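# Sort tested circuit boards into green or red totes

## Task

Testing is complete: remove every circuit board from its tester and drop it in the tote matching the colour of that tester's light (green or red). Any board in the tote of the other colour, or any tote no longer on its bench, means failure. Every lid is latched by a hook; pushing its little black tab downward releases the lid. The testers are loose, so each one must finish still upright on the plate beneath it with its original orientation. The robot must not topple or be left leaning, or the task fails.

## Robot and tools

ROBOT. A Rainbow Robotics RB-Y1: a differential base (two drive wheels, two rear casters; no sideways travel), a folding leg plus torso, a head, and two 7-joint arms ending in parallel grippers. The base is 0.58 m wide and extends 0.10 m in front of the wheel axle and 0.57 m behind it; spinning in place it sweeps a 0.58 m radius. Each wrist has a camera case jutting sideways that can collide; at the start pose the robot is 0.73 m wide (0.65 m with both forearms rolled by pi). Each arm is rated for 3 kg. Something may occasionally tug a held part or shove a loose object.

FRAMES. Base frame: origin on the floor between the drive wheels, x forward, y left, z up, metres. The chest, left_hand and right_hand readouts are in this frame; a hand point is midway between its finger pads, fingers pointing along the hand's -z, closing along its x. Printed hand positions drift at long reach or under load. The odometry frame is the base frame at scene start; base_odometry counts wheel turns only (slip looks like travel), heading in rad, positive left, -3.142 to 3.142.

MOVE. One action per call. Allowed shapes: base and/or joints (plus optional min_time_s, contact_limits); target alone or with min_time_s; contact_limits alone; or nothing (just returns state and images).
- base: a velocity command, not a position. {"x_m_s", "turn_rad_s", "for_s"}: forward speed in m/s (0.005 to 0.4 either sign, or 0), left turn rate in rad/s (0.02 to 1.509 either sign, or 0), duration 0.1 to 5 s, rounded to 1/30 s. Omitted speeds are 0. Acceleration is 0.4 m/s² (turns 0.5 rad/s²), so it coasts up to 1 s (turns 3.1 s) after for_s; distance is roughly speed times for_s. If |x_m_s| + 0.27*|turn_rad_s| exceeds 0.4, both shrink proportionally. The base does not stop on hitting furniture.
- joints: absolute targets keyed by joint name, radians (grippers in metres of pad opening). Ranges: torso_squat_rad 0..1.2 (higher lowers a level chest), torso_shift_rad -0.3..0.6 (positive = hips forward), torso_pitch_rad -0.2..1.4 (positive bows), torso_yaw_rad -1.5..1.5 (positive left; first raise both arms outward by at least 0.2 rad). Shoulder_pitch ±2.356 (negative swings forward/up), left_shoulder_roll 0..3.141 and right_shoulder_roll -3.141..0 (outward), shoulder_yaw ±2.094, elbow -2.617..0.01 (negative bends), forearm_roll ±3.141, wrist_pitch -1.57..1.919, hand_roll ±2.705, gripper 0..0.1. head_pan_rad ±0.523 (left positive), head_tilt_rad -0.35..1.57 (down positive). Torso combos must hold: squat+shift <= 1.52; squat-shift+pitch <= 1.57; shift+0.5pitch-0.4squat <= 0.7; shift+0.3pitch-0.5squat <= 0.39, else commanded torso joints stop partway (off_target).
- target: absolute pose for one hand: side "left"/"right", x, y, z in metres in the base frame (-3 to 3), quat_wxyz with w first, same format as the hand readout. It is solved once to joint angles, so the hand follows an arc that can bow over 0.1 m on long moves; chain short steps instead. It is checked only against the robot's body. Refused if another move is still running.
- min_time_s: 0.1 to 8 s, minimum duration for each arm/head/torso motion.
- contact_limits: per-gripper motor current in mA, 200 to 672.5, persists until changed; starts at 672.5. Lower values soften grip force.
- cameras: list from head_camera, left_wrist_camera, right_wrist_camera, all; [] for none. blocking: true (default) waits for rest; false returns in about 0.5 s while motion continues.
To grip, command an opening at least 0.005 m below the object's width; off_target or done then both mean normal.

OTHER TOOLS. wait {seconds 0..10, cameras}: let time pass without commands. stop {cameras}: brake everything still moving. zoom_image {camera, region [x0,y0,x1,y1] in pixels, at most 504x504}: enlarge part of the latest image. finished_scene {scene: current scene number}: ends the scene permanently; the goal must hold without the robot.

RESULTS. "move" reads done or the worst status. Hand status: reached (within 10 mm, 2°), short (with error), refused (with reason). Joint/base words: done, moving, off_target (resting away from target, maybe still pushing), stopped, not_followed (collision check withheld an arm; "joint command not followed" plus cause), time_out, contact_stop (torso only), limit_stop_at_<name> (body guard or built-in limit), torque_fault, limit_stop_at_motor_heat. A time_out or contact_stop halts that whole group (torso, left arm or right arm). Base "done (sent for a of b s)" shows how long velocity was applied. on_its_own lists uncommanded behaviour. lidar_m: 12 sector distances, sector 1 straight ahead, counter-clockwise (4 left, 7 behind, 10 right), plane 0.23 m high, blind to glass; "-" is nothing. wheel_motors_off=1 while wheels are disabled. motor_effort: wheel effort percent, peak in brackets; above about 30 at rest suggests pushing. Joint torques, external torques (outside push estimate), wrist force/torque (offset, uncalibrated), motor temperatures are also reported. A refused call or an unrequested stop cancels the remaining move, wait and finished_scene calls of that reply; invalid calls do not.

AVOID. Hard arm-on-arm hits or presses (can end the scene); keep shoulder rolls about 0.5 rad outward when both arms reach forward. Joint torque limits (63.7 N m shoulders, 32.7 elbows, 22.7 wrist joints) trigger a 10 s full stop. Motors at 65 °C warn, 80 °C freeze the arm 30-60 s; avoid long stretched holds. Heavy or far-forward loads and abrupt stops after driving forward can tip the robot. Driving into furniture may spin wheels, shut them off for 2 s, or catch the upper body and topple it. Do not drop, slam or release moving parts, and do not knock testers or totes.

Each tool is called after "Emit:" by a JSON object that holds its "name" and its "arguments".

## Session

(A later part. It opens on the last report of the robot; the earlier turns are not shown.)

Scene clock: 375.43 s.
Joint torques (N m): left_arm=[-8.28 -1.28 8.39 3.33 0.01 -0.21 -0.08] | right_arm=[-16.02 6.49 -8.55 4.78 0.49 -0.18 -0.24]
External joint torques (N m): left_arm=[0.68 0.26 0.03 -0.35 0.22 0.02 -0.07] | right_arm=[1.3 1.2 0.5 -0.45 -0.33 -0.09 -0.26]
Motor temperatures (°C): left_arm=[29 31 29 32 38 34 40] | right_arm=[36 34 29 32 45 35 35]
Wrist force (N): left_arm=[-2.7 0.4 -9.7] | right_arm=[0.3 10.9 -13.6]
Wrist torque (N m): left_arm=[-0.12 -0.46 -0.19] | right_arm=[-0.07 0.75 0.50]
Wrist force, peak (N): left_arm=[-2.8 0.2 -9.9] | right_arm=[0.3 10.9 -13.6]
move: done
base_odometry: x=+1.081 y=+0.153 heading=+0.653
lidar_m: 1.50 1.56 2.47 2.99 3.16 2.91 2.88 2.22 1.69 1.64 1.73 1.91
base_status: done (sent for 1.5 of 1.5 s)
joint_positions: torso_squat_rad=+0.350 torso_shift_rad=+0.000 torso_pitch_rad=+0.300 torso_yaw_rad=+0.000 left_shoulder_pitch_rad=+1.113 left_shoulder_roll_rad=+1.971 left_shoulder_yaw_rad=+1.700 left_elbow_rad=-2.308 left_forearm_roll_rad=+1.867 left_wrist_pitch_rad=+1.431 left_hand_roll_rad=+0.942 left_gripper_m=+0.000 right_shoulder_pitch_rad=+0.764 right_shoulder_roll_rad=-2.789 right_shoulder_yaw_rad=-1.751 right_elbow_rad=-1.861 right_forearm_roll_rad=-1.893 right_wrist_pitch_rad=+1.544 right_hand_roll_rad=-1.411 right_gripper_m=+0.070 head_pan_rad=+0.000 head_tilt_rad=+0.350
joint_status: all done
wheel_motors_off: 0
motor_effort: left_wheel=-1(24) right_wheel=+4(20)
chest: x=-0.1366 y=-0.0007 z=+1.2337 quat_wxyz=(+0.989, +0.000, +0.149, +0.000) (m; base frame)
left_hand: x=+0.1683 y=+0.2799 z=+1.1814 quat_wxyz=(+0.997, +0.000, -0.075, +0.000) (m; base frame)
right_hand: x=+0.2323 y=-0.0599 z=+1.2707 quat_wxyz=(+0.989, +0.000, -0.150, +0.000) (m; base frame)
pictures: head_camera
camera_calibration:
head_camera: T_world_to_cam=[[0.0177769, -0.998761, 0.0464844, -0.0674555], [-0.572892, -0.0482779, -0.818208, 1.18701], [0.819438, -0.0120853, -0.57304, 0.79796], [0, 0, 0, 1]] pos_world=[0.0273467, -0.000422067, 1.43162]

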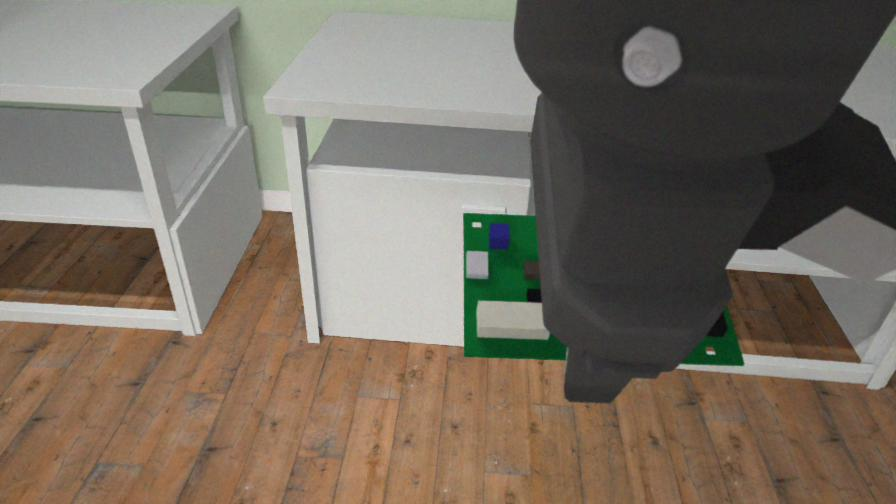

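Emit:
{"name": "move", "arguments": {"target": {"side":"right","x":0.28,"y":-0.26,"z":1.15,"quat_wxyz":[1,0,0,0]}, "cameras": ["head_camera"]}}

Scene clock: 380.70 s.
Joint torques (N m): left_arm=[-8.17 -1.5 8.38 3.38 0 -0.2 -0.07] | right_arm=[-18.27 4.18 -10.35 2.53 -0.18 -0.2 -0.34]
External joint torques (N m): left_arm=[0.79 0.04 0.01 -0.31 0.2 0.03 -0.06] | right_arm=[0.13 -1.18 -0.06 -0.47 -0.43 -0.18 -0.34]
Motor temperatures (°C): left_arm=[29 31 29 32 38 34 40] | right_arm=[36 34 29 32 45 35 35]
Wrist force (N): left_arm=[-2.7 0.4 -9.6] | right_arm=[2.3 11.0 -13.2]
Wrist torque (N m): left_arm=[-0.10 -0.47 -0.20] | right_arm=[-0.07 0.83 0.52]
Wrist force, peak (N): left_arm=[-2.9 0.2 -9.9] | right_arm=[1.7 10.8 -14.6]
move: done
base_odometry: x=+1.081 y=+0.153 heading=+0.653
lidar_m: 1.50 1.56 2.47 2.98 3.15 2.92 2.90 2.22 1.69 1.64 1.72 1.92
base_status: not commanded
joint_positions: torso_squat_rad=+0.350 torso_shift_rad=+0.000 torso_pitch_rad=+0.300 torso_yaw_rad=+0.000 left_shoulder_pitch_rad=+1.113 left_shoulder_roll_rad=+1.971 left_shoulder_yaw_rad=+1.700 left_elbow_rad=-2.308 left_forearm_roll_rad=+1.867 left_wrist_pitch_rad=+1.431 left_hand_roll_rad=+0.942 left_gripper_m=+0.000 right_shoulder_pitch_rad=+1.166 right_shoulder_roll_rad=-2.435 right_shoulder_yaw_rad=-1.594 right_elbow_rad=-1.683 right_forearm_roll_rad=-1.892 right_wrist_pitch_rad=+1.467 right_hand_roll_rad=-0.737 right_gripper_m=+0.070 head_pan_rad=+0.000 head_tilt_rad=+0.350
joint_status: all done
wheel_motors_off: 0
motor_effort: left_wheel=-1(3) right_wheel=+7(7)
chest: x=-0.1366 y=-0.0007 z=+1.2337 quat_wxyz=(+0.989, +0.000, +0.149, +0.000) (m; base frame)
left_hand: x=+0.1682 y=+0.2799 z=+1.1814 quat_wxyz=(+0.997, +0.000, -0.075, +0.000) (m; base frame)
right_hand: x=+0.2799 y=-0.2602 z=+1.1500 quat_wxyz=(+1.000, +0.000, +0.000, +0.000) (m; base frame)
right_hand_status: reached (checked arc, planned for 0.7 s): 0 mm and 0.1 deg off.
pictures: head_camera
camera_calibration:
head_camera: T_world_to_cam=[[0.0177514, -0.99876, 0.0465015, -0.0674755], [-0.572879, -0.0482776, -0.818217, 1.18701], [0.819448, -0.0121152, -0.573026, 0.797953], [0, 0, 0, 1]] pos_world=[0.0273326, -0.000418237, 1.43162]

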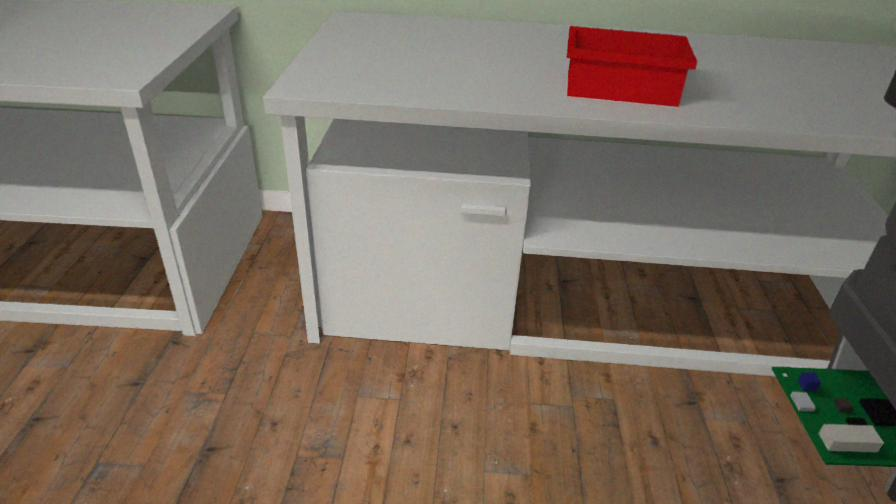

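Emit:
{"name": "move", "arguments": {"base": {"turn_rad_s":-0.6,"for_s":0.97}, "cameras": []}}

Emit:
{"name": "move", "arguments": {"base": {"x_m_s":0.35,"for_s":1.87}, "cameras": []}}

Emit:
{"name": "move", "arguments": {"base": {"turn_rad_s":0.6,"for_s":0.95}, "joints": {"head_tilt_rad":0.45}, "cameras": ["head_camera"]}}

Scene clock: 398.47 s.
Joint torques (N m): left_arm=[-8.17 -1.32 8.37 3.2 0.01 -0.27 -0.07] | right_arm=[-18.13 4.57 -10.57 2.61 -0.17 -0.33 -0.41]
External joint torques (N m): left_arm=[0.79 0.21 0.01 -0.48 0.22 -0.04 -0.06] | right_arm=[0.27 -0.79 -0.28 -0.39 -0.42 -0.31 -0.41]
Motor temperatures (°C): left_arm=[29 31 29 32 38 34 40] | right_arm=[36 33 29 31 45 35 35]
Wrist force (N): left_arm=[-2.6 0.3 -10.0] | right_arm=[2.4 10.8 -13.6]
Wrist torque (N m): left_arm=[-0.09 -0.46 -0.20] | right_arm=[-0.06 0.85 0.51]
Wrist force, peak (N): left_arm=[-2.8 0.4 -10.1] | right_arm=[2.4 11.4 -13.7]
move: done
base_odometry: x=+1.081 y=+0.153 heading=+0.186
lidar_m: 1.98 1.50 1.69 2.47 2.99 3.22 2.90 2.96 2.11 1.66 1.63 1.77
base_status: done (sent for 0.97 of 0.97 s)
joint_positions: torso_squat_rad=+0.350 torso_shift_rad=+0.000 torso_pitch_rad=+0.300 torso_yaw_rad=+0.000 left_shoulder_pitch_rad=+1.113 left_shoulder_roll_rad=+1.971 left_shoulder_yaw_rad=+1.700 left_elbow_rad=-2.308 left_forearm_roll_rad=+1.867 left_wrist_pitch_rad=+1.431 left_hand_roll_rad=+0.942 left_gripper_m=+0.000 right_shoulder_pitch_rad=+1.166 right_shoulder_roll_rad=-2.435 right_shoulder_yaw_rad=-1.594 right_elbow_rad=-1.683 right_forearm_roll_rad=-1.892 right_wrist_pitch_rad=+1.467 right_hand_roll_rad=-0.737 right_gripper_m=+0.070 head_pan_rad=+0.000 head_tilt_rad=+0.350
joint_status: not commanded
wheel_motors_off: 0
motor_effort: left_wheel=+3(15) right_wheel=-2(21)
chest: x=-0.1366 y=-0.0007 z=+1.2337 quat_wxyz=(+0.989, +0.000, +0.149, +0.000) (m; base frame)
left_hand: x=+0.1682 y=+0.2799 z=+1.1814 quat_wxyz=(+0.997, +0.000, -0.075, +0.000) (m; base frame)
right_hand: x=+0.2799 y=-0.2602 z=+1.1500 quat_wxyz=(+1.000, +0.000, +0.000, +0.000) (m; base frame)
pictures: none
No camera images: "cameras" was empty.

Scene clock: 401.70 s.
Joint torques (N m): left_arm=[-8.25 -1.38 8.38 3.36 0.04 -0.26 0.02] | right_arm=[-17.75 5.24 -10.16 2.83 -0.18 -0.14 -0.35]
External joint torques (N m): left_arm=[0.71 0.15 0.01 -0.32 0.24 -0.03 0.03] | right_arm=[0.65 -0.12 0.13 -0.17 -0.43 -0.12 -0.35]
Motor temperatures (°C): left_arm=[29 31 29 32 37 34 40] | right_arm=[36 33 29 31 45 35 35]
Wrist force (N): left_arm=[-2.8 0.3 -9.7] | right_arm=[2.2 10.5 -13.3]
Wrist torque (N m): left_arm=[-0.09 -0.50 -0.18] | right_arm=[-0.04 0.83 0.51]
Wrist force, peak (N): left_arm=[-2.1 0.3 -10.1] | right_arm=[2.4 11.1 -13.9]
move: done
base_odometry: x=+1.723 y=+0.274 heading=+0.186
lidar_m: 1.58 0.91 0.98 1.40 3.22 3.50 3.54 3.51 1.79 1.38 1.37 1.30
base_status: done (sent for 1.87 of 1.87 s)
joint_positions: torso_squat_rad=+0.350 torso_shift_rad=+0.000 torso_pitch_rad=+0.300 torso_yaw_rad=+0.000 left_shoulder_pitch_rad=+1.113 left_shoulder_roll_rad=+1.971 left_shoulder_yaw_rad=+1.700 left_elbow_rad=-2.308 left_forearm_roll_rad=+1.867 left_wrist_pitch_rad=+1.431 left_hand_roll_rad=+0.942 left_gripper_m=+0.000 right_shoulder_pitch_rad=+1.166 right_shoulder_roll_rad=-2.435 right_shoulder_yaw_rad=-1.594 right_elbow_rad=-1.683 right_forearm_roll_rad=-1.892 right_wrist_pitch_rad=+1.467 right_hand_roll_rad=-0.737 right_gripper_m=+0.070 head_pan_rad=+0.000 head_tilt_rad=+0.350
joint_status: not commanded
wheel_motors_off: 0
motor_effort: left_wheel=-1(32) right_wheel=-2(21)
chest: x=-0.1366 y=-0.0007 z=+1.2337 quat_wxyz=(+0.989, +0.000, +0.149, +0.000) (m; base frame)
left_hand: x=+0.1682 y=+0.2799 z=+1.1814 quat_wxyz=(+0.997, +0.000, -0.075, +0.000) (m; base frame)
right_hand: x=+0.2800 y=-0.2601 z=+1.1501 quat_wxyz=(+1.000, +0.000, +0.000, +0.000) (m; base frame)
pictures: none
No camera images: "cameras" was empty.

Scene clock: 403.93 s.
Joint torques (N m): left_arm=[-8.38 -1.25 8.54 3.26 0.04 -0.28 -0.07] | right_arm=[-17.67 5.3 -10.18 2.84 0 -0.1 -0.36]
External joint torques (N m): left_arm=[0.58 0.29 0.17 -0.42 0.24 -0.04 -0.06] | right_arm=[0.73 -0.06 0.12 -0.16 -0.25 -0.08 -0.36]
Motor temperatures (°C): left_arm=[29 31 29 32 37 34 40] | right_arm=[36 33 29 31 45 35 35]
Wrist force (N): left_arm=[-2.8 0.2 -9.6] | right_arm=[2.2 11.1 -13.5]
Wrist torque (N m): left_arm=[-0.08 -0.46 -0.18] | right_arm=[-0.09 0.82 0.52]
Wrist force, peak (N): left_arm=[-2.9 0.3 -9.9] | right_arm=[2.4 11.2 -13.6]
move: done
base_odometry: x=+1.723 y=+0.274 heading=+0.653
lidar_m: 0.91 0.96 1.41 3.24 3.43 3.55 3.51 1.87 1.41 1.38 1.30 1.52
base_status: done (sent for 0.97 of 0.97 s)
joint_positions: torso_squat_rad=+0.350 torso_shift_rad=+0.000 torso_pitch_rad=+0.300 torso_yaw_rad=+0.000 left_shoulder_pitch_rad=+1.113 left_shoulder_roll_rad=+1.971 left_shoulder_yaw_rad=+1.700 left_elbow_rad=-2.308 left_forearm_roll_rad=+1.867 left_wrist_pitch_rad=+1.431 left_hand_roll_rad=+0.942 left_gripper_m=+0.000 right_shoulder_pitch_rad=+1.166 right_shoulder_roll_rad=-2.435 right_shoulder_yaw_rad=-1.594 right_elbow_rad=-1.683 right_forearm_roll_rad=-1.892 right_wrist_pitch_rad=+1.467 right_hand_roll_rad=-0.737 right_gripper_m=+0.070 head_pan_rad=+0.000 head_tilt_rad=+0.450
joint_status: all done
wheel_motors_off: 0
motor_effort: left_wheel=+0(25) right_wheel=+2(20)
chest: x=-0.1366 y=-0.0007 z=+1.2337 quat_wxyz=(+0.989, +0.000, +0.149, +0.000) (m; base frame)
left_hand: x=+0.1682 y=+0.2799 z=+1.1814 quat_wxyz=(+0.997, +0.000, -0.075, +0.000) (m; base frame)
right_hand: x=+0.2800 y=-0.2601 z=+1.1501 quat_wxyz=(+1.000, +0.000, +0.000, +0.000) (m; base frame)
pictures: head_camera
camera_calibration:
head_camera: T_world_to_cam=[[0.0224252, -0.998759, 0.0444764, -0.0643419], [-0.651681, -0.0483405, -0.756951, 1.09566], [0.758161, -0.0120096, -0.651956, 0.906453], [0, 0, 0, 1]] pos_world=[0.0282267, -0.000411023, 1.42319]

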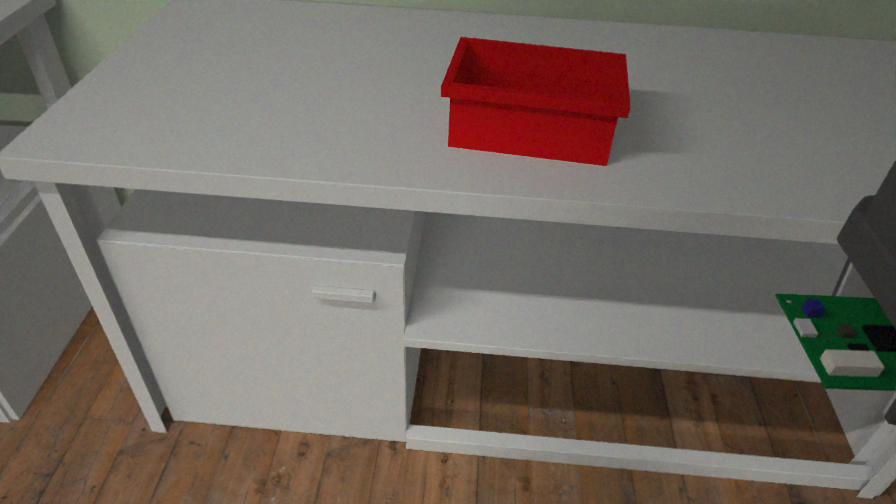

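Emit:
{"name": "move", "arguments": {"base": {"turn_rad_s":-0.1,"for_s":0.5}, "cameras": []}}

Emit:
{"name": "move", "arguments": {"base": {"x_m_s":0.3,"for_s":2.0}, "cameras": ["head_camera"]}}

Scene clock: 416.23 s.
Joint torques (N m): left_arm=[-8.3 -1.36 8.3 3.28 0.06 -0.21 0] | right_arm=[-17.37 5.27 -10.31 2.91 -0.08 -0.1 -0.38]
External joint torques (N m): left_arm=[0.66 0.18 -0.07 -0.4 0.26 0.03 0.01] | right_arm=[1.02 -0.09 -0.01 -0.1 -0.34 -0.08 -0.38]
Motor temperatures (°C): left_arm=[29 31 29 32 37 34 40] | right_arm=[36 33 29 31 45 35 35]
Wrist force (N): left_arm=[-2.6 0.1 -9.8] | right_arm=[2.2 11.0 -13.2]
Wrist torque (N m): left_arm=[-0.08 -0.46 -0.19] | right_arm=[-0.08 0.85 0.52]
Wrist force, peak (N): left_arm=[-2.9 0.5 -9.9] | right_arm=[2.4 11.3 -13.6]
move: done
base_odometry: x=+1.723 y=+0.274 heading=+0.603
lidar_m: 0.91 0.94 1.40 3.23 3.38 3.56 3.51 1.95 1.44 1.37 1.29 1.43
base_status: done (sent for 0.5 of 0.5 s)
joint_positions: torso_squat_rad=+0.350 torso_shift_rad=+0.000 torso_pitch_rad=+0.300 torso_yaw_rad=+0.000 left_shoulder_pitch_rad=+1.113 left_shoulder_roll_rad=+1.971 left_shoulder_yaw_rad=+1.700 left_elbow_rad=-2.308 left_forearm_roll_rad=+1.867 left_wrist_pitch_rad=+1.431 left_hand_roll_rad=+0.942 left_gripper_m=+0.000 right_shoulder_pitch_rad=+1.166 right_shoulder_roll_rad=-2.435 right_shoulder_yaw_rad=-1.594 right_elbow_rad=-1.683 right_forearm_roll_rad=-1.892 right_wrist_pitch_rad=+1.467 right_hand_roll_rad=-0.737 right_gripper_m=+0.070 head_pan_rad=+0.000 head_tilt_rad=+0.450
joint_status: not commanded
wheel_motors_off: 0
motor_effort: left_wheel=-1(15) right_wheel=-2(15)
chest: x=-0.1366 y=-0.0007 z=+1.2337 quat_wxyz=(+0.989, +0.000, +0.149, +0.000) (m; base frame)
left_hand: x=+0.1682 y=+0.2799 z=+1.1814 quat_wxyz=(+0.997, +0.000, -0.075, +0.000) (m; base frame)
right_hand: x=+0.2800 y=-0.2601 z=+1.1501 quat_wxyz=(+1.000, +0.000, +0.000, +0.000) (m; base frame)
pictures: none
No camera images: "cameras" was empty.

Scene clock: 419.33 s.
Joint torques (N m): left_arm=[-8.45 -1.55 8.31 3.23 0.02 -0.19 -0.04] | right_arm=[-17.55 5.23 -10.37 2.97 -0.14 -0.08 -0.32]
External joint torques (N m): left_arm=[0.51 -0.02 -0.06 -0.45 0.23 0.04 -0.04] | right_arm=[0.85 -0.13 -0.08 -0.03 -0.4 -0.06 -0.32]
Motor temperatures (°C): left_arm=[29 31 29 32 37 34 40] | right_arm=[36 33 29 31 45 35 35]
Wrist force (N): left_arm=[-2.4 0.1 -9.4] | right_arm=[2.1 10.7 -13.1]
Wrist torque (N m): left_arm=[-0.06 -0.43 -0.19] | right_arm=[-0.04 0.84 0.52]
Wrist force, peak (N): left_arm=[-3.0 0.2 -10.0] | right_arm=[2.4 11.2 -13.7]
move: done
base_odometry: x=+2.217 y=+0.614 heading=+0.604
lidar_m: 0.46 0.33 0.43 1.12 3.35 4.15 4.10 1.96 1.43 1.02 1.00 0.99
base_status: done (sent for 2 of 2 s)
joint_positions: torso_squat_rad=+0.350 torso_shift_rad=+0.000 torso_pitch_rad=+0.300 torso_yaw_rad=+0.000 left_shoulder_pitch_rad=+1.113 left_shoulder_roll_rad=+1.971 left_shoulder_yaw_rad=+1.700 left_elbow_rad=-2.308 left_forearm_roll_rad=+1.867 left_wrist_pitch_rad=+1.431 left_hand_roll_rad=+0.942 left_gripper_m=+0.000 right_shoulder_pitch_rad=+1.166 right_shoulder_roll_rad=-2.435 right_shoulder_yaw_rad=-1.594 right_elbow_rad=-1.683 right_forearm_roll_rad=-1.892 right_wrist_pitch_rad=+1.467 right_hand_roll_rad=-0.737 right_gripper_m=+0.070 head_pan_rad=+0.000 head_tilt_rad=+0.450
joint_status: not commanded
wheel_motors_off: 0
motor_effort: left_wheel=+4(32) right_wheel=-3(24)
chest: x=-0.1366 y=-0.0007 z=+1.2337 quat_wxyz=(+0.989, +0.000, +0.149, +0.000) (m; base frame)
left_hand: x=+0.1683 y=+0.2799 z=+1.1814 quat_wxyz=(+0.997, +0.000, -0.075, +0.000) (m; base frame)
right_hand: x=+0.2800 y=-0.2601 z=+1.1501 quat_wxyz=(+1.000, +0.000, +0.000, +0.000) (m; base frame)
pictures: head_camera
camera_calibration:
head_camera: T_world_to_cam=[[0.0224303, -0.998758, 0.044487, -0.0643431], [-0.651744, -0.0483509, -0.756896, 1.09561], [0.758107, -0.0120167, -0.652019, 0.906489], [0, 0, 0, 1]] pos_world=[0.0282845, -0.000396454, 1.42317]

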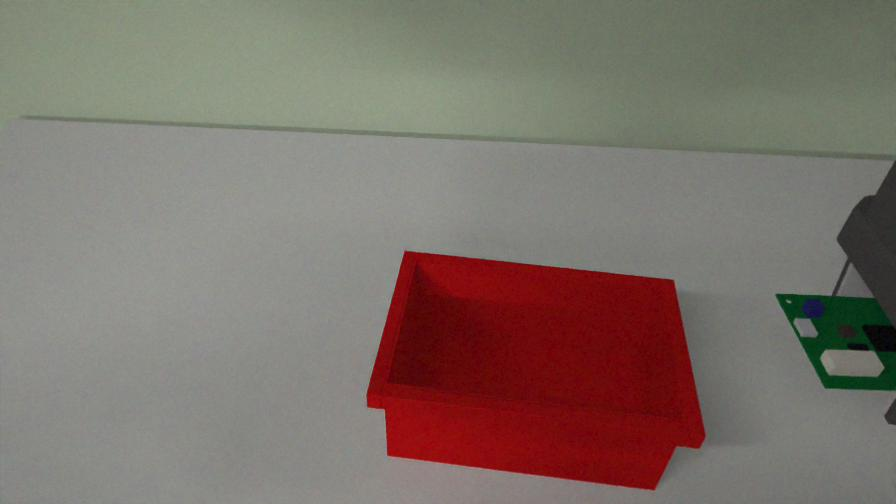

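Emit:
{"name": "move", "arguments": {"base": {"x_m_s":0.06,"for_s":0.4}, "joints": {"torso_pitch_rad":0.45}, "cameras": []}}

Emit:
{"name": "move", "arguments": {"target": {"side":"right","x":0.33,"y":-0.12,"z":1.13,"quat_wxyz":[1,0,0,0]}, "cameras": []}}

Emit:
{"name": "move", "arguments": {"target": {"side":"right","x":0.385,"y":-0.08,"z":1.1,"quat_wxyz":[1,0,0,0]}, "cameras": ["head_camera","right_wrist_camera"]}}

Scene clock: 428.07 s.
Joint torques (N m): left_arm=[-8.28 -2.61 8.48 2.5 0.19 -0.05 -0.03] | right_arm=[-17.12 6.9 -9.86 2.1 -0.22 0.12 -0.38]
External joint torques (N m): left_arm=[0.75 0.53 0.05 -0.19 0.16 0.01 -0.03] | right_arm=[1.2 0.16 0.33 -0.06 -0.26 -0.09 -0.38]
Motor temperatures (°C): left_arm=[29 31 29 32 37 34 40] | right_arm=[36 33 29 31 45 35 35]
Wrist force (N): left_arm=[-1.7 0.2 -9.8] | right_arm=[3.0 10.9 -13.2]
Wrist torque (N m): left_arm=[-0.08 -0.41 -0.19] | right_arm=[-0.07 0.87 0.51]
Wrist force, peak (N): left_arm=[-1.9 0.4 -10.2] | right_arm=[3.0 11.5 -13.6]
move: done
base_odometry: x=+2.237 y=+0.628 heading=+0.604
lidar_m: 0.46 0.30 0.41 1.12 3.36 4.16 4.13 1.95 1.44 1.00 1.02 0.97
base_status: done (sent for 0.4 of 0.4 s)
joint_positions: torso_squat_rad=+0.350 torso_shift_rad=+0.000 torso_pitch_rad=+0.450 torso_yaw_rad=+0.000 left_shoulder_pitch_rad=+1.113 left_shoulder_roll_rad=+1.971 left_shoulder_yaw_rad=+1.700 left_elbow_rad=-2.308 left_forearm_roll_rad=+1.867 left_wrist_pitch_rad=+1.431 left_hand_roll_rad=+0.942 left_gripper_m=+0.000 right_shoulder_pitch_rad=+1.166 right_shoulder_roll_rad=-2.435 right_shoulder_yaw_rad=-1.594 right_elbow_rad=-1.683 right_forearm_roll_rad=-1.892 right_wrist_pitch_rad=+1.467 right_hand_roll_rad=-0.737 right_gripper_m=+0.070 head_pan_rad=+0.000 head_tilt_rad=+0.450
joint_status: all done
wheel_motors_off: 0
motor_effort: left_wheel=+3(32) right_wheel=-6(20)
chest: x=-0.0935 y=-0.0007 z=+1.2167 quat_wxyz=(+0.975, +0.000, +0.223, +0.000) (m; base frame)
left_hand: x=+0.2001 y=+0.2799 z=+1.1195 quat_wxyz=(+1.000, +0.000, +0.000, +0.000) (m; base frame)
right_hand: x=+0.3060 y=-0.2600 z=+1.0719 quat_wxyz=(+0.997, +0.000, +0.074, +0.000) (m; base frame)
pictures: none
No camera images: "cameras" was empty.

Scene clock: 429.37 s.
Joint torques (N m): left_arm=[-8.32 -2.72 8.57 2.39 0.26 -0.08 -0.05] | right_arm=[-18.19 7.67 -9.89 3.31 0.26 0.24 0.46]
External joint torques (N m): left_arm=[0.71 0.42 0.15 -0.31 0.23 -0.03 -0.05] | right_arm=[2.98 1.46 0.48 0.58 0.02 0.24 0.46]
Motor temperatures (°C): left_arm=[29 31 29 32 37 34 40] | right_arm=[36 33 29 31 45 35 35]
Wrist force (N): left_arm=[-1.9 0.3 -9.8] | right_arm=[1.8 10.6 -13.5]
Wrist torque (N m): left_arm=[-0.10 -0.44 -0.20] | right_arm=[-0.06 0.81 0.52]
Wrist force, peak (N): left_arm=[-1.8 0.6 -10.0] | right_arm=[1.6 12.5 -13.4]
move: done
base_odometry: x=+2.237 y=+0.628 heading=+0.604
lidar_m: 0.46 0.31 0.40 1.11 3.35 4.16 4.13 1.97 1.44 1.00 1.02 0.96
base_status: not commanded
joint_positions: torso_squat_rad=+0.350 torso_shift_rad=+0.000 torso_pitch_rad=+0.450 torso_yaw_rad=+0.000 left_shoulder_pitch_rad=+1.113 left_shoulder_roll_rad=+1.971 left_shoulder_yaw_rad=+1.700 left_elbow_rad=-2.308 left_forearm_roll_rad=+1.867 left_wrist_pitch_rad=+1.431 left_hand_roll_rad=+0.942 left_gripper_m=+0.000 right_shoulder_pitch_rad=+0.972 right_shoulder_roll_rad=-2.744 right_shoulder_yaw_rad=-1.676 right_elbow_rad=-1.644 right_forearm_roll_rad=-1.867 right_wrist_pitch_rad=+1.504 right_hand_roll_rad=-1.080 right_gripper_m=+0.070 head_pan_rad=+0.000 head_tilt_rad=+0.450
joint_status: all done
wheel_motors_off: 0
motor_effort: left_wheel=+5(6) right_wheel=-5(7)
chest: x=-0.0935 y=-0.0007 z=+1.2167 quat_wxyz=(+0.975, +0.000, +0.223, +0.000) (m; base frame)
left_hand: x=+0.2001 y=+0.2799 z=+1.1195 quat_wxyz=(+1.000, +0.000, +0.000, +0.000) (m; base frame)
right_hand: x=+0.3300 y=-0.1198 z=+1.1303 quat_wxyz=(+1.000, +0.000, +0.000, +0.000) (m; base frame)
right_hand_status: reached (checked arc, planned for 0.6 s): 0 mm and 0.1 deg off.
pictures: none
No camera images: "cameras" was empty.

Scene clock: 430.57 s.
Joint torques (N m): left_arm=[-8.34 -2.53 8.43 2.49 0.19 -0.06 -0.11] | right_arm=[-21.61 8.69 -8.2 2.96 0.26 0 0.08]
External joint torques (N m): left_arm=[0.7 0.61 0.01 -0.21 0.15 0 -0.11] | right_arm=[2.9 0.94 1.3 0.54 0.01 0.01 0.08]
Motor temperatures (°C): left_arm=[29 31 29 32 37 34 40] | right_arm=[36 33 29 31 45 35 35]
Wrist force (N): left_arm=[-1.7 0.3 -9.8] | right_arm=[1.8 10.8 -13.5]
Wrist torque (N m): left_arm=[-0.09 -0.42 -0.18] | right_arm=[-0.06 0.80 0.52]
Wrist force, peak (N): left_arm=[-1.6 0.2 -9.9] | right_arm=[2.0 11.5 -14.1]
move: done
base_odometry: x=+2.237 y=+0.628 heading=+0.604
lidar_m: 0.46 0.30 0.40 1.12 3.35 4.16 4.13 1.95 1.44 1.00 1.01 0.97
base_status: not commanded
joint_positions: torso_squat_rad=+0.350 torso_shift_rad=+0.000 torso_pitch_rad=+0.450 torso_yaw_rad=+0.000 left_shoulder_pitch_rad=+1.113 left_shoulder_roll_rad=+1.971 left_shoulder_yaw_rad=+1.700 left_elbow_rad=-2.308 left_forearm_roll_rad=+1.867 left_wrist_pitch_rad=+1.431 left_hand_roll_rad=+0.942 left_gripper_m=+0.000 right_shoulder_pitch_rad=+1.009 right_shoulder_roll_rad=-3.004 right_shoulder_yaw_rad=-1.651 right_elbow_rad=-1.256 right_forearm_roll_rad=-1.829 right_wrist_pitch_rad=+1.488 right_hand_roll_rad=-0.938 right_gripper_m=+0.070 head_pan_rad=+0.000 head_tilt_rad=+0.450
joint_status: all done
wheel_motors_off: 0
motor_effort: left_wheel=+5(7) right_wheel=-6(7)
chest: x=-0.0935 y=-0.0007 z=+1.2167 quat_wxyz=(+0.975, +0.000, +0.223, +0.000) (m; base frame)
left_hand: x=+0.2001 y=+0.2799 z=+1.1195 quat_wxyz=(+1.000, +0.000, +0.000, +0.000) (m; base frame)
right_hand: x=+0.3849 y=-0.0798 z=+1.1003 quat_wxyz=(+1.000, +0.000, -0.001, +0.000) (m; base frame)
right_hand_status: reached (checked arc, planned for 0.7 s): 0 mm and 0.1 deg off.
pictures: head_camera, right_wrist_camera
camera_calibration:
head_camera: T_world_to_cam=[[0.0289358, -0.998757, 0.0405965, -0.0592153], [-0.757434, -0.0484102, -0.651114, 0.972256], [0.65227, -0.0119087, -0.757893, 0.981691], [0, 0, 0, 1]] pos_world=[0.0978054, -0.000383963, 1.37947]
right_wrist_camera: T_world_to_cam=[[-0.999632, 0.0200352, -0.0183032, 0.408979], [0.00980332, 0.89554, 0.444872, -0.388583], [0.0253043, 0.444529, -0.895407, 1.08264], [0, 0, 0, 1]] pos_world=[0.385242, -0.141465, 1.14975]

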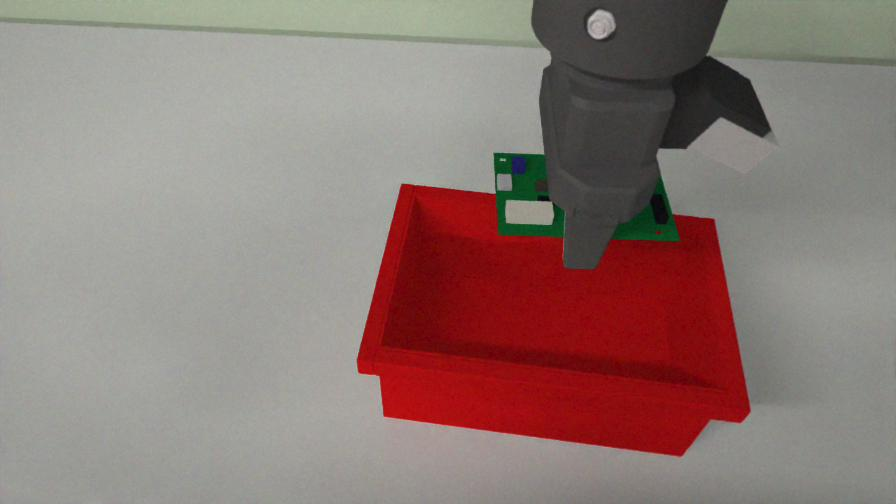

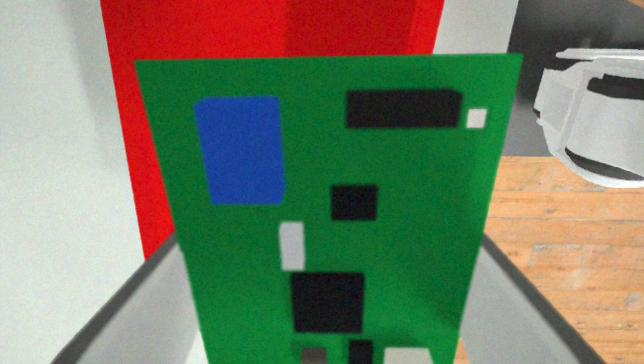

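Emit:
{"name": "move", "arguments": {"target": {"side":"right","x":0.397,"y":-0.076,"z":1.05,"quat_wxyz":[1,0,0,0]}, "cameras": ["head_camera","right_wrist_camera"]}}

Scene clock: 440.20 s.
Joint torques (N m): left_arm=[-8.39 -2.85 8.64 2.35 0.14 -0.1 -0.07] | right_arm=[-23.83 8.68 -8.66 2.66 0.01 0.12 -0.04]
External joint torques (N m): left_arm=[0.64 0.29 0.21 -0.35 0.11 -0.04 -0.07] | right_arm=[1.41 0.54 0.47 0.51 -0.23 0.13 -0.04]
Motor temperatures (°C): left_arm=[29 31 29 32 37 34 40] | right_arm=[36 34 29 31 45 35 35]
Wrist force (N): left_arm=[-1.7 0.4 -9.6] | right_arm=[2.0 10.6 -13.1]
Wrist torque (N m): left_arm=[-0.09 -0.41 -0.20] | right_arm=[-0.03 0.84 0.54]
Wrist force, peak (N): left_arm=[-2.0 0.4 -9.9] | right_arm=[1.3 11.2 -15.0]
move: done
base_odometry: x=+2.237 y=+0.628 heading=+0.604
lidar_m: 0.46 0.31 0.41 1.12 3.36 4.17 4.13 1.95 1.43 1.00 1.03 0.95
base_status: not commanded
joint_positions: torso_squat_rad=+0.350 torso_shift_rad=+0.000 torso_pitch_rad=+0.450 torso_yaw_rad=+0.000 left_shoulder_pitch_rad=+1.113 left_shoulder_roll_rad=+1.971 left_shoulder_yaw_rad=+1.700 left_elbow_rad=-2.308 left_forearm_roll_rad=+1.867 left_wrist_pitch_rad=+1.431 left_hand_roll_rad=+0.942 left_gripper_m=+0.000 right_shoulder_pitch_rad=+1.091 right_shoulder_roll_rad=-3.077 right_shoulder_yaw_rad=-1.618 right_elbow_rad=-1.173 right_forearm_roll_rad=-1.783 right_wrist_pitch_rad=+1.403 right_hand_roll_rad=-0.902 right_gripper_m=+0.070 head_pan_rad=+0.000 head_tilt_rad=+0.450
joint_status: all done
wheel_motors_off: 0
motor_effort: left_wheel=+6(6) right_wheel=-5(6)
chest: x=-0.0935 y=-0.0007 z=+1.2167 quat_wxyz=(+0.975, +0.000, +0.223, +0.000) (m; base frame)
left_hand: x=+0.2001 y=+0.2799 z=+1.1195 quat_wxyz=(+1.000, +0.000, +0.000, +0.000) (m; base frame)
right_hand: x=+0.3968 y=-0.0761 z=+1.0501 quat_wxyz=(+1.000, +0.000, -0.001, +0.000) (m; base frame)
right_hand_status: reached (checked arc, planned for 0.3 s): 0 mm and 0.1 deg off.
pictures: head_camera, right_wrist_camera
camera_calibration:
head_camera: T_world_to_cam=[[0.02892, -0.998757, 0.0406003, -0.0592196], [-0.757472, -0.0483999, -0.651071, 0.972209], [0.652227, -0.0119246, -0.75793, 0.981717], [0, 0, 0, 1]] pos_world=[0.0978319, -0.00038455, 1.37945]
right_wrist_camera: T_world_to_cam=[[-0.999621, 0.0204404, -0.0184226, 0.419962], [0.0101243, 0.895728, 0.444487, -0.369394], [0.0255872, 0.444132, -0.895596, 1.03584], [0, 0, 0, 1]] pos_world=[0.397039, -0.137758, 1.09962]

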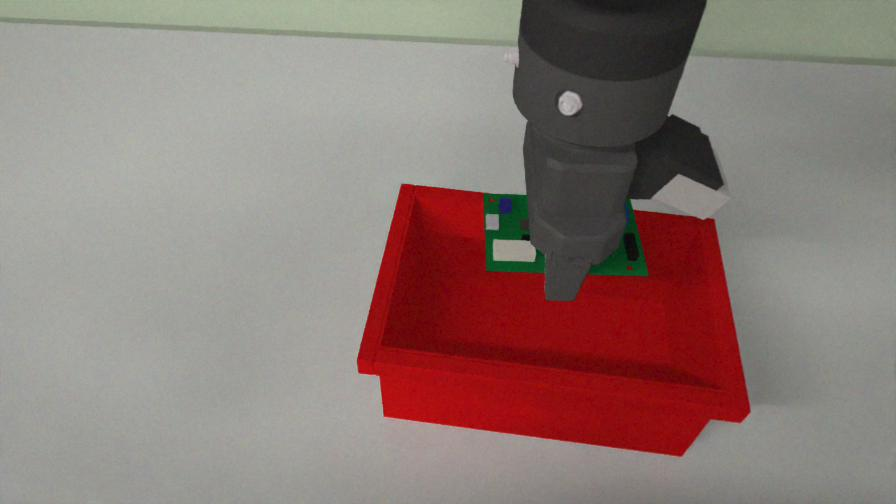

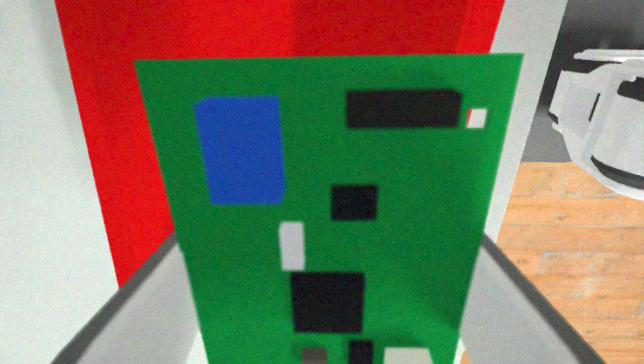

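Emit:
{"name": "move", "arguments": {"target": {"side":"right","x":0.41,"y":-0.074,"z":1.0,"quat_wxyz":[1,0,0,0]}, "cameras": ["head_camera","right_wrist_camera"]}}

Scene clock: 447.43 s.
Joint torques (N m): left_arm=[-8.34 -2.76 8.63 2.4 0.29 -0.06 -0.12] | right_arm=[-25.04 8.05 -8.13 2.64 0.08 0.08 0.12]
External joint torques (N m): left_arm=[0.7 0.38 0.21 -0.3 0.26 0 -0.12] | right_arm=[0.69 -0.29 0.47 0.57 -0.17 0.15 0.12]
Motor temperatures (°C): left_arm=[29 31 29 32 37 34 40] | right_arm=[36 34 29 31 45 35 35]
Wrist force (N): left_arm=[-1.4 0.1 -9.5] | right_arm=[2.0 10.8 -13.1]
Wrist torque (N m): left_arm=[-0.07 -0.38 -0.19] | right_arm=[-0.08 0.83 0.51]
Wrist force, peak (N): left_arm=[-1.8 0.1 -10.0] | right_arm=[1.4 10.8 -14.8]
move: done
base_odometry: x=+2.237 y=+0.628 heading=+0.604
lidar_m: 0.47 0.31 0.41 1.12 3.35 4.16 4.13 1.97 1.43 1.02 1.02 0.96
base_status: not commanded
joint_positions: torso_squat_rad=+0.350 torso_shift_rad=+0.000 torso_pitch_rad=+0.450 torso_yaw_rad=+0.000 left_shoulder_pitch_rad=+1.113 left_shoulder_roll_rad=+1.971 left_shoulder_yaw_rad=+1.700 left_elbow_rad=-2.308 left_forearm_roll_rad=+1.867 left_wrist_pitch_rad=+1.431 left_hand_roll_rad=+0.942 left_gripper_m=+0.000 right_shoulder_pitch_rad=+1.168 right_shoulder_roll_rad=-3.141 right_shoulder_yaw_rad=-1.571 right_elbow_rad=-1.081 right_forearm_roll_rad=-1.758 right_wrist_pitch_rad=+1.284 right_hand_roll_rad=-0.853 right_gripper_m=+0.070 head_pan_rad=+0.000 head_tilt_rad=+0.450
joint_status: all done
wheel_motors_off: 0
motor_effort: left_wheel=+6(7) right_wheel=-5(7)
chest: x=-0.0935 y=-0.0007 z=+1.2167 quat_wxyz=(+0.975, +0.000, +0.223, +0.000) (m; base frame)
left_hand: x=+0.2001 y=+0.2799 z=+1.1195 quat_wxyz=(+1.000, +0.000, +0.000, +0.000) (m; base frame)
right_hand: x=+0.4096 y=-0.0744 z=+1.0002 quat_wxyz=(+1.000, +0.010, -0.011, +0.000) (m; base frame)
right_hand_status: reached (checked arc, as near as the solve gets, planned for 0.3 s): 1 mm and 1.6 deg off.
pictures: head_camera, right_wrist_camera
camera_calibration:
head_camera: T_world_to_cam=[[0.0289228, -0.998757, 0.0405939, -0.0592168], [-0.75746, -0.0483981, -0.651085, 0.972219], [0.652241, -0.011917, -0.757918, 0.981713], [0, 0, 0, 1]] pos_world=[0.0978172, -0.000390521, 1.37946]
right_wrist_camera: T_world_to_cam=[[-0.999068, 0.0209097, -0.0377513, 0.451026], [0.00114505, 0.887315, 0.461163, -0.3625], [0.0431401, 0.46069, -0.886512, 0.975004], [0, 0, 0, 1]] pos_world=[0.40896, -0.136954, 1.04855]

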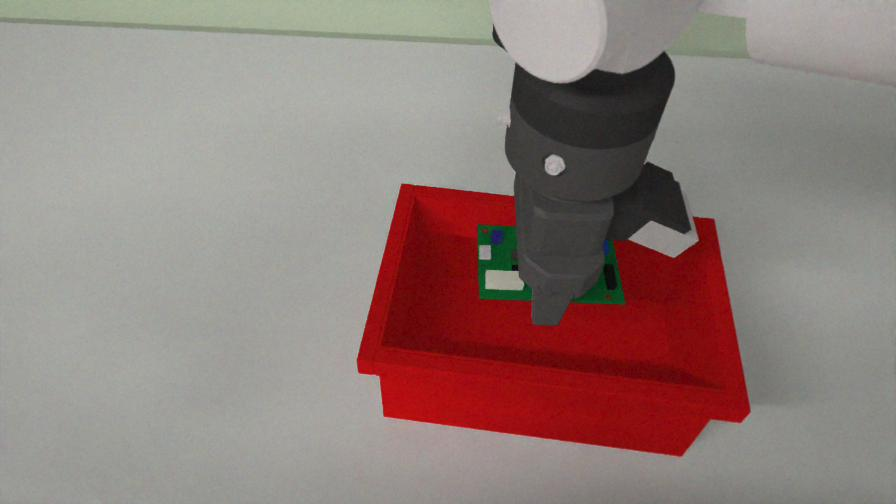

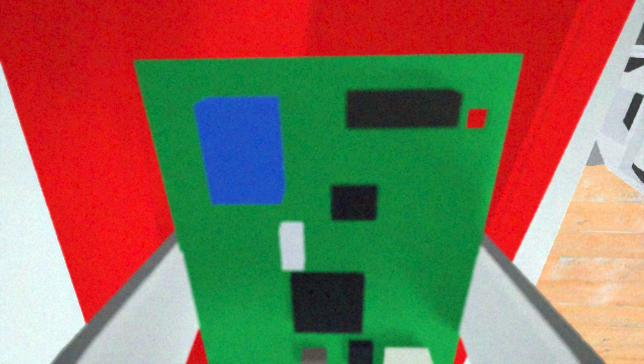

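Emit:
{"name": "move", "arguments": {"target": {"side":"right","x":0.408,"y":-0.095,"z":0.96,"quat_wxyz":[1,0,0,0]}, "cameras": ["head_camera","right_wrist_camera"]}}

Scene clock: 454.00 s.
Joint torques (N m): left_arm=[-8.63 -2.51 8.45 2.52 0.17 -0.07 0.01] | right_arm=[-24.48 8.03 -7.84 2.26 0.16 -0.19 0.06]
External joint torques (N m): left_arm=[0.4 0.62 0.03 -0.18 0.14 -0.02 0.01] | right_arm=[1.09 -0.38 0.47 0.39 -0.08 -0.16 0.06]
Motor temperatures (°C): left_arm=[29 31 29 32 37 34 40] | right_arm=[36 34 29 31 45 35 35]
Wrist force (N): left_arm=[-1.9 0.5 -9.4] | right_arm=[1.9 10.9 -13.1]
Wrist torque (N m): left_arm=[-0.13 -0.44 -0.20] | right_arm=[-0.09 0.81 0.52]
Wrist force, peak (N): left_arm=[-1.7 0.7 -10.0] | right_arm=[1.4 10.5 -15.1]
move: done
base_odometry: x=+2.237 y=+0.628 heading=+0.604
lidar_m: 0.46 0.30 0.41 1.12 3.35 4.17 4.13 1.96 1.43 1.00 1.01 0.97
base_status: not commanded
joint_positions: torso_squat_rad=+0.350 torso_shift_rad=+0.000 torso_pitch_rad=+0.450 torso_yaw_rad=+0.000 left_shoulder_pitch_rad=+1.113 left_shoulder_roll_rad=+1.971 left_shoulder_yaw_rad=+1.700 left_elbow_rad=-2.308 left_forearm_roll_rad=+1.867 left_wrist_pitch_rad=+1.431 left_hand_roll_rad=+0.942 left_gripper_m=+0.000 right_shoulder_pitch_rad=+1.248 right_shoulder_roll_rad=-3.141 right_shoulder_yaw_rad=-1.551 right_elbow_rad=-1.058 right_forearm_roll_rad=-1.727 right_wrist_pitch_rad=+1.230 right_hand_roll_rad=-0.816 right_gripper_m=+0.070 head_pan_rad=+0.000 head_tilt_rad=+0.450
joint_status: all done
wheel_motors_off: 0
motor_effort: left_wheel=+6(7) right_wheel=-5(6)
chest: x=-0.0935 y=-0.0007 z=+1.2167 quat_wxyz=(+0.975, +0.000, +0.223, +0.000) (m; base frame)
left_hand: x=+0.2001 y=+0.2799 z=+1.1195 quat_wxyz=(+1.000, +0.000, +0.000, +0.000) (m; base frame)
right_hand: x=+0.4077 y=-0.0954 z=+0.9602 quat_wxyz=(+1.000, +0.003, -0.004, +0.000) (m; base frame)
right_hand_status: reached (checked arc, planned for 0.3 s): 1 mm and 0.6 deg off.
pictures: head_camera, right_wrist_camera
camera_calibration:
head_camera: T_world_to_cam=[[0.0289203, -0.998758, 0.040574, -0.0592045], [-0.757492, -0.0483827, -0.651049, 0.97219], [0.652203, -0.0119059, -0.757951, 0.981727], [0, 0, 0, 1]] pos_world=[0.0978527, -0.000405464, 1.37945]
right_wrist_camera: T_world_to_cam=[[-0.999481, 0.0206901, -0.0247023, 0.435641], [0.00736423, 0.893002, 0.449993, -0.316703], [0.0313695, 0.449578, -0.89269, 0.95895], [0, 0, 0, 1]] pos_world=[0.407665, -0.15732, 1.00932]

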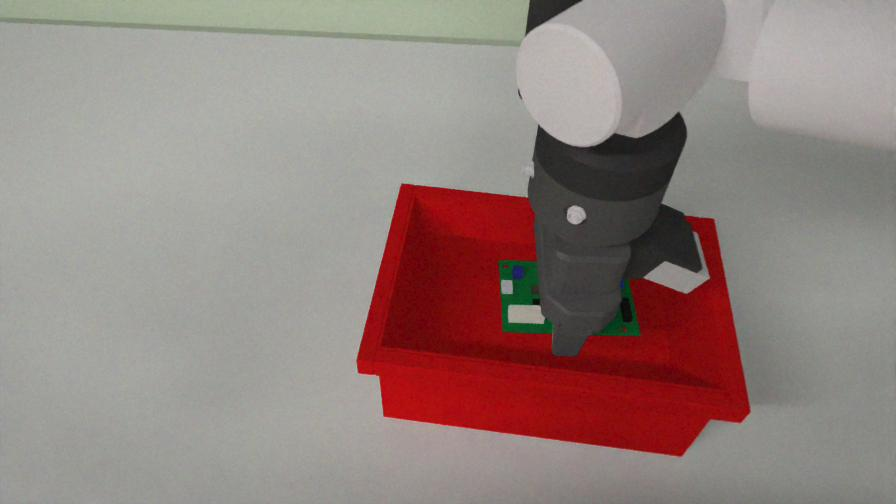

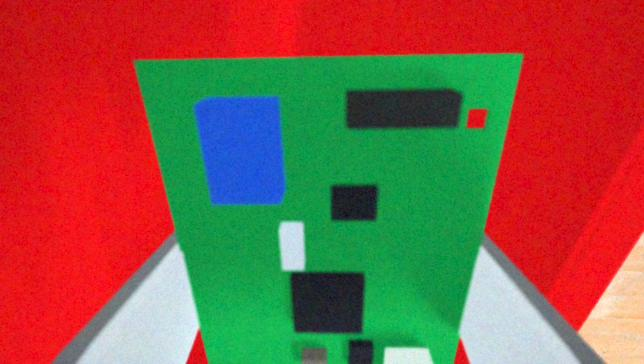

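Emit:
{"name": "move", "arguments": {"target": {"side":"right","x":0.411,"y":-0.1,"z":0.932,"quat_wxyz":[1,0,0,0]}, "cameras": ["right_wrist_camera"]}}

Emit:
{"name": "move", "arguments": {"target": {"side":"right","x":0.411,"y":-0.1,"z":0.92,"quat_wxyz":[1,0,0,0]}, "cameras": []}}

Emit:
{"name": "move", "arguments": {"target": {"side":"right","x":0.411,"y":-0.1,"z":0.912,"quat_wxyz":[1,0,0,0]}, "cameras": ["head_camera","right_wrist_camera"]}}

Scene clock: 461.40 s.
Joint torques (N m): left_arm=[-8.36 -2.69 8.37 2.46 0.21 0.01 -0.01] | right_arm=[-24.23 8.11 -8.95 1.79 0.1 -0.15 0.14]
External joint torques (N m): left_arm=[0.67 0.45 -0.05 -0.24 0.18 0.07 -0.01] | right_arm=[1.12 -0.35 -0.64 0.32 -0.15 -0.04 0.14]
Motor temperatures (°C): left_arm=[29 31 29 32 37 34 40] | right_arm=[36 34 29 31 45 35 35]
Wrist force (N): left_arm=[-1.7 0.3 -9.5] | right_arm=[1.9 10.8 -12.9]
Wrist torque (N m): left_arm=[-0.09 -0.41 -0.20] | right_arm=[-0.09 0.83 0.51]
Wrist force, peak (N): left_arm=[-1.8 0.5 -10.0] | right_arm=[1.8 11.1 -14.3]
move: short
base_odometry: x=+2.237 y=+0.628 heading=+0.604
lidar_m: 0.46 0.31 0.40 1.12 3.35 4.17 4.13 1.96 1.44 1.00 1.02 0.97
base_status: not commanded
joint_positions: torso_squat_rad=+0.350 torso_shift_rad=+0.000 torso_pitch_rad=+0.450 torso_yaw_rad=+0.000 left_shoulder_pitch_rad=+1.113 left_shoulder_roll_rad=+1.971 left_shoulder_yaw_rad=+1.700 left_elbow_rad=-2.308 left_forearm_roll_rad=+1.867 left_wrist_pitch_rad=+1.431 left_hand_roll_rad=+0.942 left_gripper_m=+0.000 right_shoulder_pitch_rad=+1.320 right_shoulder_roll_rad=-3.141 right_shoulder_yaw_rad=-1.571 right_elbow_rad=-1.055 right_forearm_roll_rad=-1.668 right_wrist_pitch_rad=+1.156 right_hand_roll_rad=-0.810 right_gripper_m=+0.070 head_pan_rad=+0.000 head_tilt_rad=+0.450
joint_status: all done
wheel_motors_off: 0
motor_effort: left_wheel=+5(8) right_wheel=-5(6)
chest: x=-0.0935 y=-0.0007 z=+1.2167 quat_wxyz=(+0.975, +0.000, +0.223, +0.000) (m; base frame)
left_hand: x=+0.2001 y=+0.2799 z=+1.1195 quat_wxyz=(+1.000, +0.000, +0.000, +0.000) (m; base frame)
right_hand: x=+0.4106 y=-0.1005 z=+0.9323 quat_wxyz=(+1.000, +0.015, -0.018, +0.000) (m; base frame)
right_hand_status: short (checked arc, as near as the solve gets, planned for 0.3 s): 1 mm and 2.7 deg off. The place is met; only the turn is off.
pictures: right_wrist_camera
camera_calibration:
right_wrist_camera: T_world_to_cam=[[-0.998351, 0.0214504, -0.0532379, 0.464152], [-0.00612295, 0.882446, 0.470373, -0.31409], [0.0570693, 0.469924, -0.88086, 0.91672], [0, 0, 0, 1]] pos_world=[0.409147, -0.163577, 0.979952]

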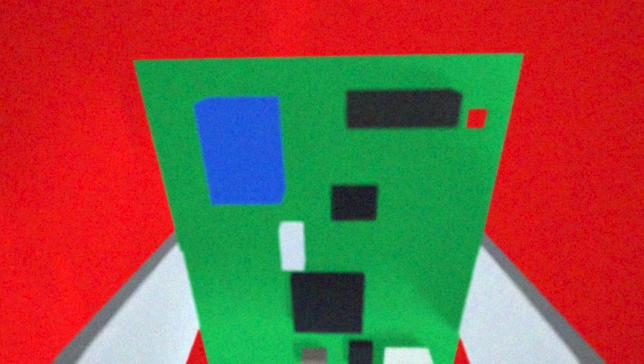

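Scene clock: 462.00 s.
Joint torques (N m): left_arm=[-8.43 -2.55 8.36 2.53 0.26 -0.08 -0.03] | right_arm=[-23.76 8.98 -8.66 1.18 0.1 -0.23 -0.02]
External joint torques (N m): left_arm=[0.6 0.58 -0.06 -0.16 0.22 -0.02 -0.03] | right_arm=[1.44 0.52 -0.32 -0.16 -0.15 -0.08 -0.02]
Motor temperatures (°C): left_arm=[29 31 29 32 37 34 40] | right_arm=[36 34 29 31 45 35 35]
Wrist force (N): left_arm=[-2.0 0.4 -9.6] | right_arm=[1.8 10.4 -13.3]
Wrist torque (N m): left_arm=[-0.10 -0.45 -0.20] | right_arm=[-0.06 0.82 0.51]
Wrist force, peak (N): left_arm=[-1.7 0.4 -10.0] | right_arm=[0.7 11.2 -14.6]
move: short
base_odometry: x=+2.237 y=+0.628 heading=+0.604
lidar_m: 0.47 0.31 0.41 1.12 3.34 4.15 4.13 1.96 1.43 1.00 1.02 0.97
base_status: not commanded
joint_positions: torso_squat_rad=+0.350 torso_shift_rad=+0.000 torso_pitch_rad=+0.450 torso_yaw_rad=+0.000 left_shoulder_pitch_rad=+1.113 left_shoulder_roll_rad=+1.971 left_shoulder_yaw_rad=+1.700 left_elbow_rad=-2.308 left_forearm_roll_rad=+1.867 left_wrist_pitch_rad=+1.431 left_hand_roll_rad=+0.942 left_gripper_m=+0.000 right_shoulder_pitch_rad=+1.347 right_shoulder_roll_rad=-3.141 right_shoulder_yaw_rad=-1.571 right_elbow_rad=-1.062 right_forearm_roll_rad=-1.646 right_wrist_pitch_rad=+1.115 right_hand_roll_rad=-0.817 right_gripper_m=+0.070 head_pan_rad=+0.000 head_tilt_rad=+0.450
joint_status: all done
wheel_motors_off: 0
motor_effort: left_wheel=+6(8) right_wheel=-5(6)
chest: x=-0.0935 y=-0.0007 z=+1.2167 quat_wxyz=(+0.975, +0.000, +0.223, +0.000) (m; base frame)
left_hand: x=+0.2001 y=+0.2799 z=+1.1195 quat_wxyz=(+1.000, +0.000, +0.000, +0.000) (m; base frame)
right_hand: x=+0.4106 y=-0.1005 z=+0.9204 quat_wxyz=(+0.999, +0.021, -0.026, +0.000) (m; base frame)
right_hand_status: short (checked arc, as near as the solve gets, planned for 0.2 s): 1 mm and 3.9 deg off. The place is met; only the turn is off.
pictures: none
No camera images: "cameras" was empty.

Scene clock: 462.53 s.
Joint torques (N m): left_arm=[-8.28 -2.82 8.4 2.51 0.28 -0.07 -0.02] | right_arm=[-23.04 9.1 -8.3 1.09 0.12 -0.17 -0.06]
External joint torques (N m): left_arm=[0.76 0.31 -0.02 -0.19 0.25 -0.01 -0.02] | right_arm=[2.05 0.65 0.05 -0.16 -0.13 0.02 -0.06]
Motor temperatures (°C): left_arm=[29 31 29 32 37 34 40] | right_arm=[36 34 29 31 45 35 35]
Wrist force (N): left_arm=[-1.7 0.3 -9.9] | right_arm=[1.8 10.6 -13.3]
Wrist torque (N m): left_arm=[-0.10 -0.41 -0.19] | right_arm=[-0.08 0.82 0.53]
Wrist force, peak (N): left_arm=[-1.7 0.3 -9.9] | right_arm=[0.6 10.8 -14.1]
move: short
base_odometry: x=+2.237 y=+0.628 heading=+0.604
lidar_m: 0.46 0.30 0.41 1.12 3.35 4.16 4.14 1.96 1.43 1.01 1.02 0.96
base_status: not commanded
joint_positions: torso_squat_rad=+0.350 torso_shift_rad=+0.000 torso_pitch_rad=+0.450 torso_yaw_rad=+0.000 left_shoulder_pitch_rad=+1.113 left_shoulder_roll_rad=+1.971 left_shoulder_yaw_rad=+1.700 left_elbow_rad=-2.308 left_forearm_roll_rad=+1.867 left_wrist_pitch_rad=+1.431 left_hand_roll_rad=+0.942 left_gripper_m=+0.000 right_shoulder_pitch_rad=+1.365 right_shoulder_roll_rad=-3.141 right_shoulder_yaw_rad=-1.571 right_elbow_rad=-1.066 right_forearm_roll_rad=-1.630 right_wrist_pitch_rad=+1.087 right_hand_roll_rad=-0.821 right_gripper_m=+0.070 head_pan_rad=+0.000 head_tilt_rad=+0.450
joint_status: all done
wheel_motors_off: 0
motor_effort: left_wheel=+6(8) right_wheel=-5(6)
chest: x=-0.0935 y=-0.0007 z=+1.2167 quat_wxyz=(+0.975, +0.000, +0.223, +0.000) (m; base frame)
left_hand: x=+0.2001 y=+0.2799 z=+1.1195 quat_wxyz=(+1.000, +0.000, +0.000, +0.000) (m; base frame)
right_hand: x=+0.4106 y=-0.1004 z=+0.9125 quat_wxyz=(+0.999, +0.026, -0.032, +0.000) (m; base frame)
right_hand_status: short (checked arc, as near as the solve gets, planned for 0.2 s): 1 mm and 4.7 deg off. The place is met; only the turn is off.
pictures: head_camera, right_wrist_camera
camera_calibration:
head_camera: T_world_to_cam=[[0.02891, -0.998757, 0.0405961, -0.0592225], [-0.757449, -0.0483901, -0.651098, 0.972234], [0.652253, -0.0119263, -0.757907, 0.981706], [0, 0, 0, 1]] pos_world=[0.0978094, -0.000394363, 1.37947]
right_wrist_camera: T_world_to_cam=[[-0.996577, 0.022733, -0.0794846, 0.486488], [-0.0191785, 0.871649, 0.489756, -0.318305], [0.0804162, 0.489604, -0.868229, 0.880034], [0, 0, 0, 1]] pos_world=[0.407949, -0.164477, 0.958631]

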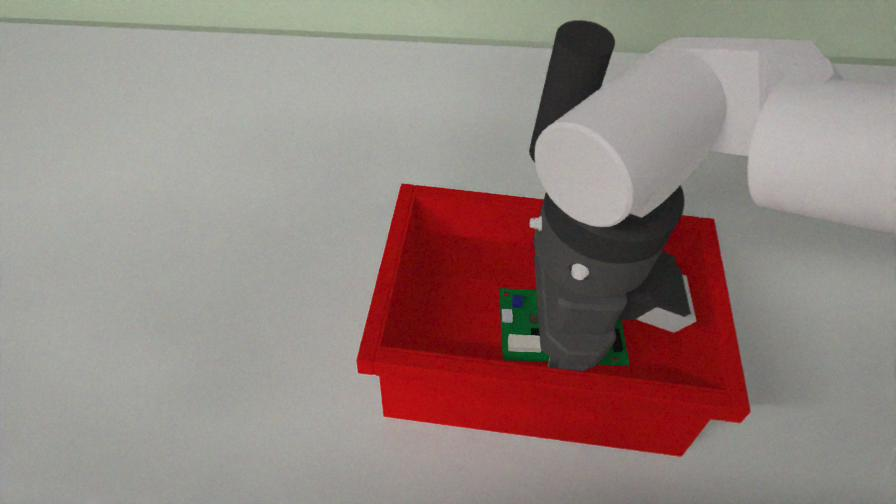

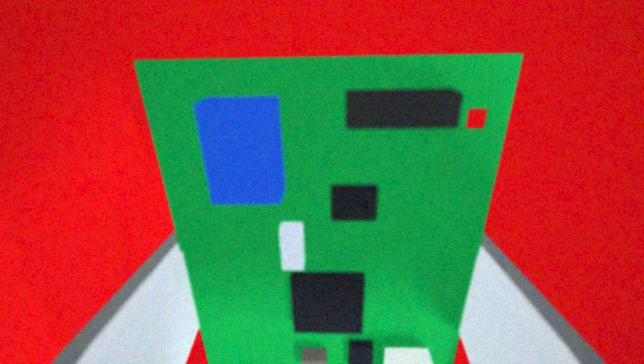

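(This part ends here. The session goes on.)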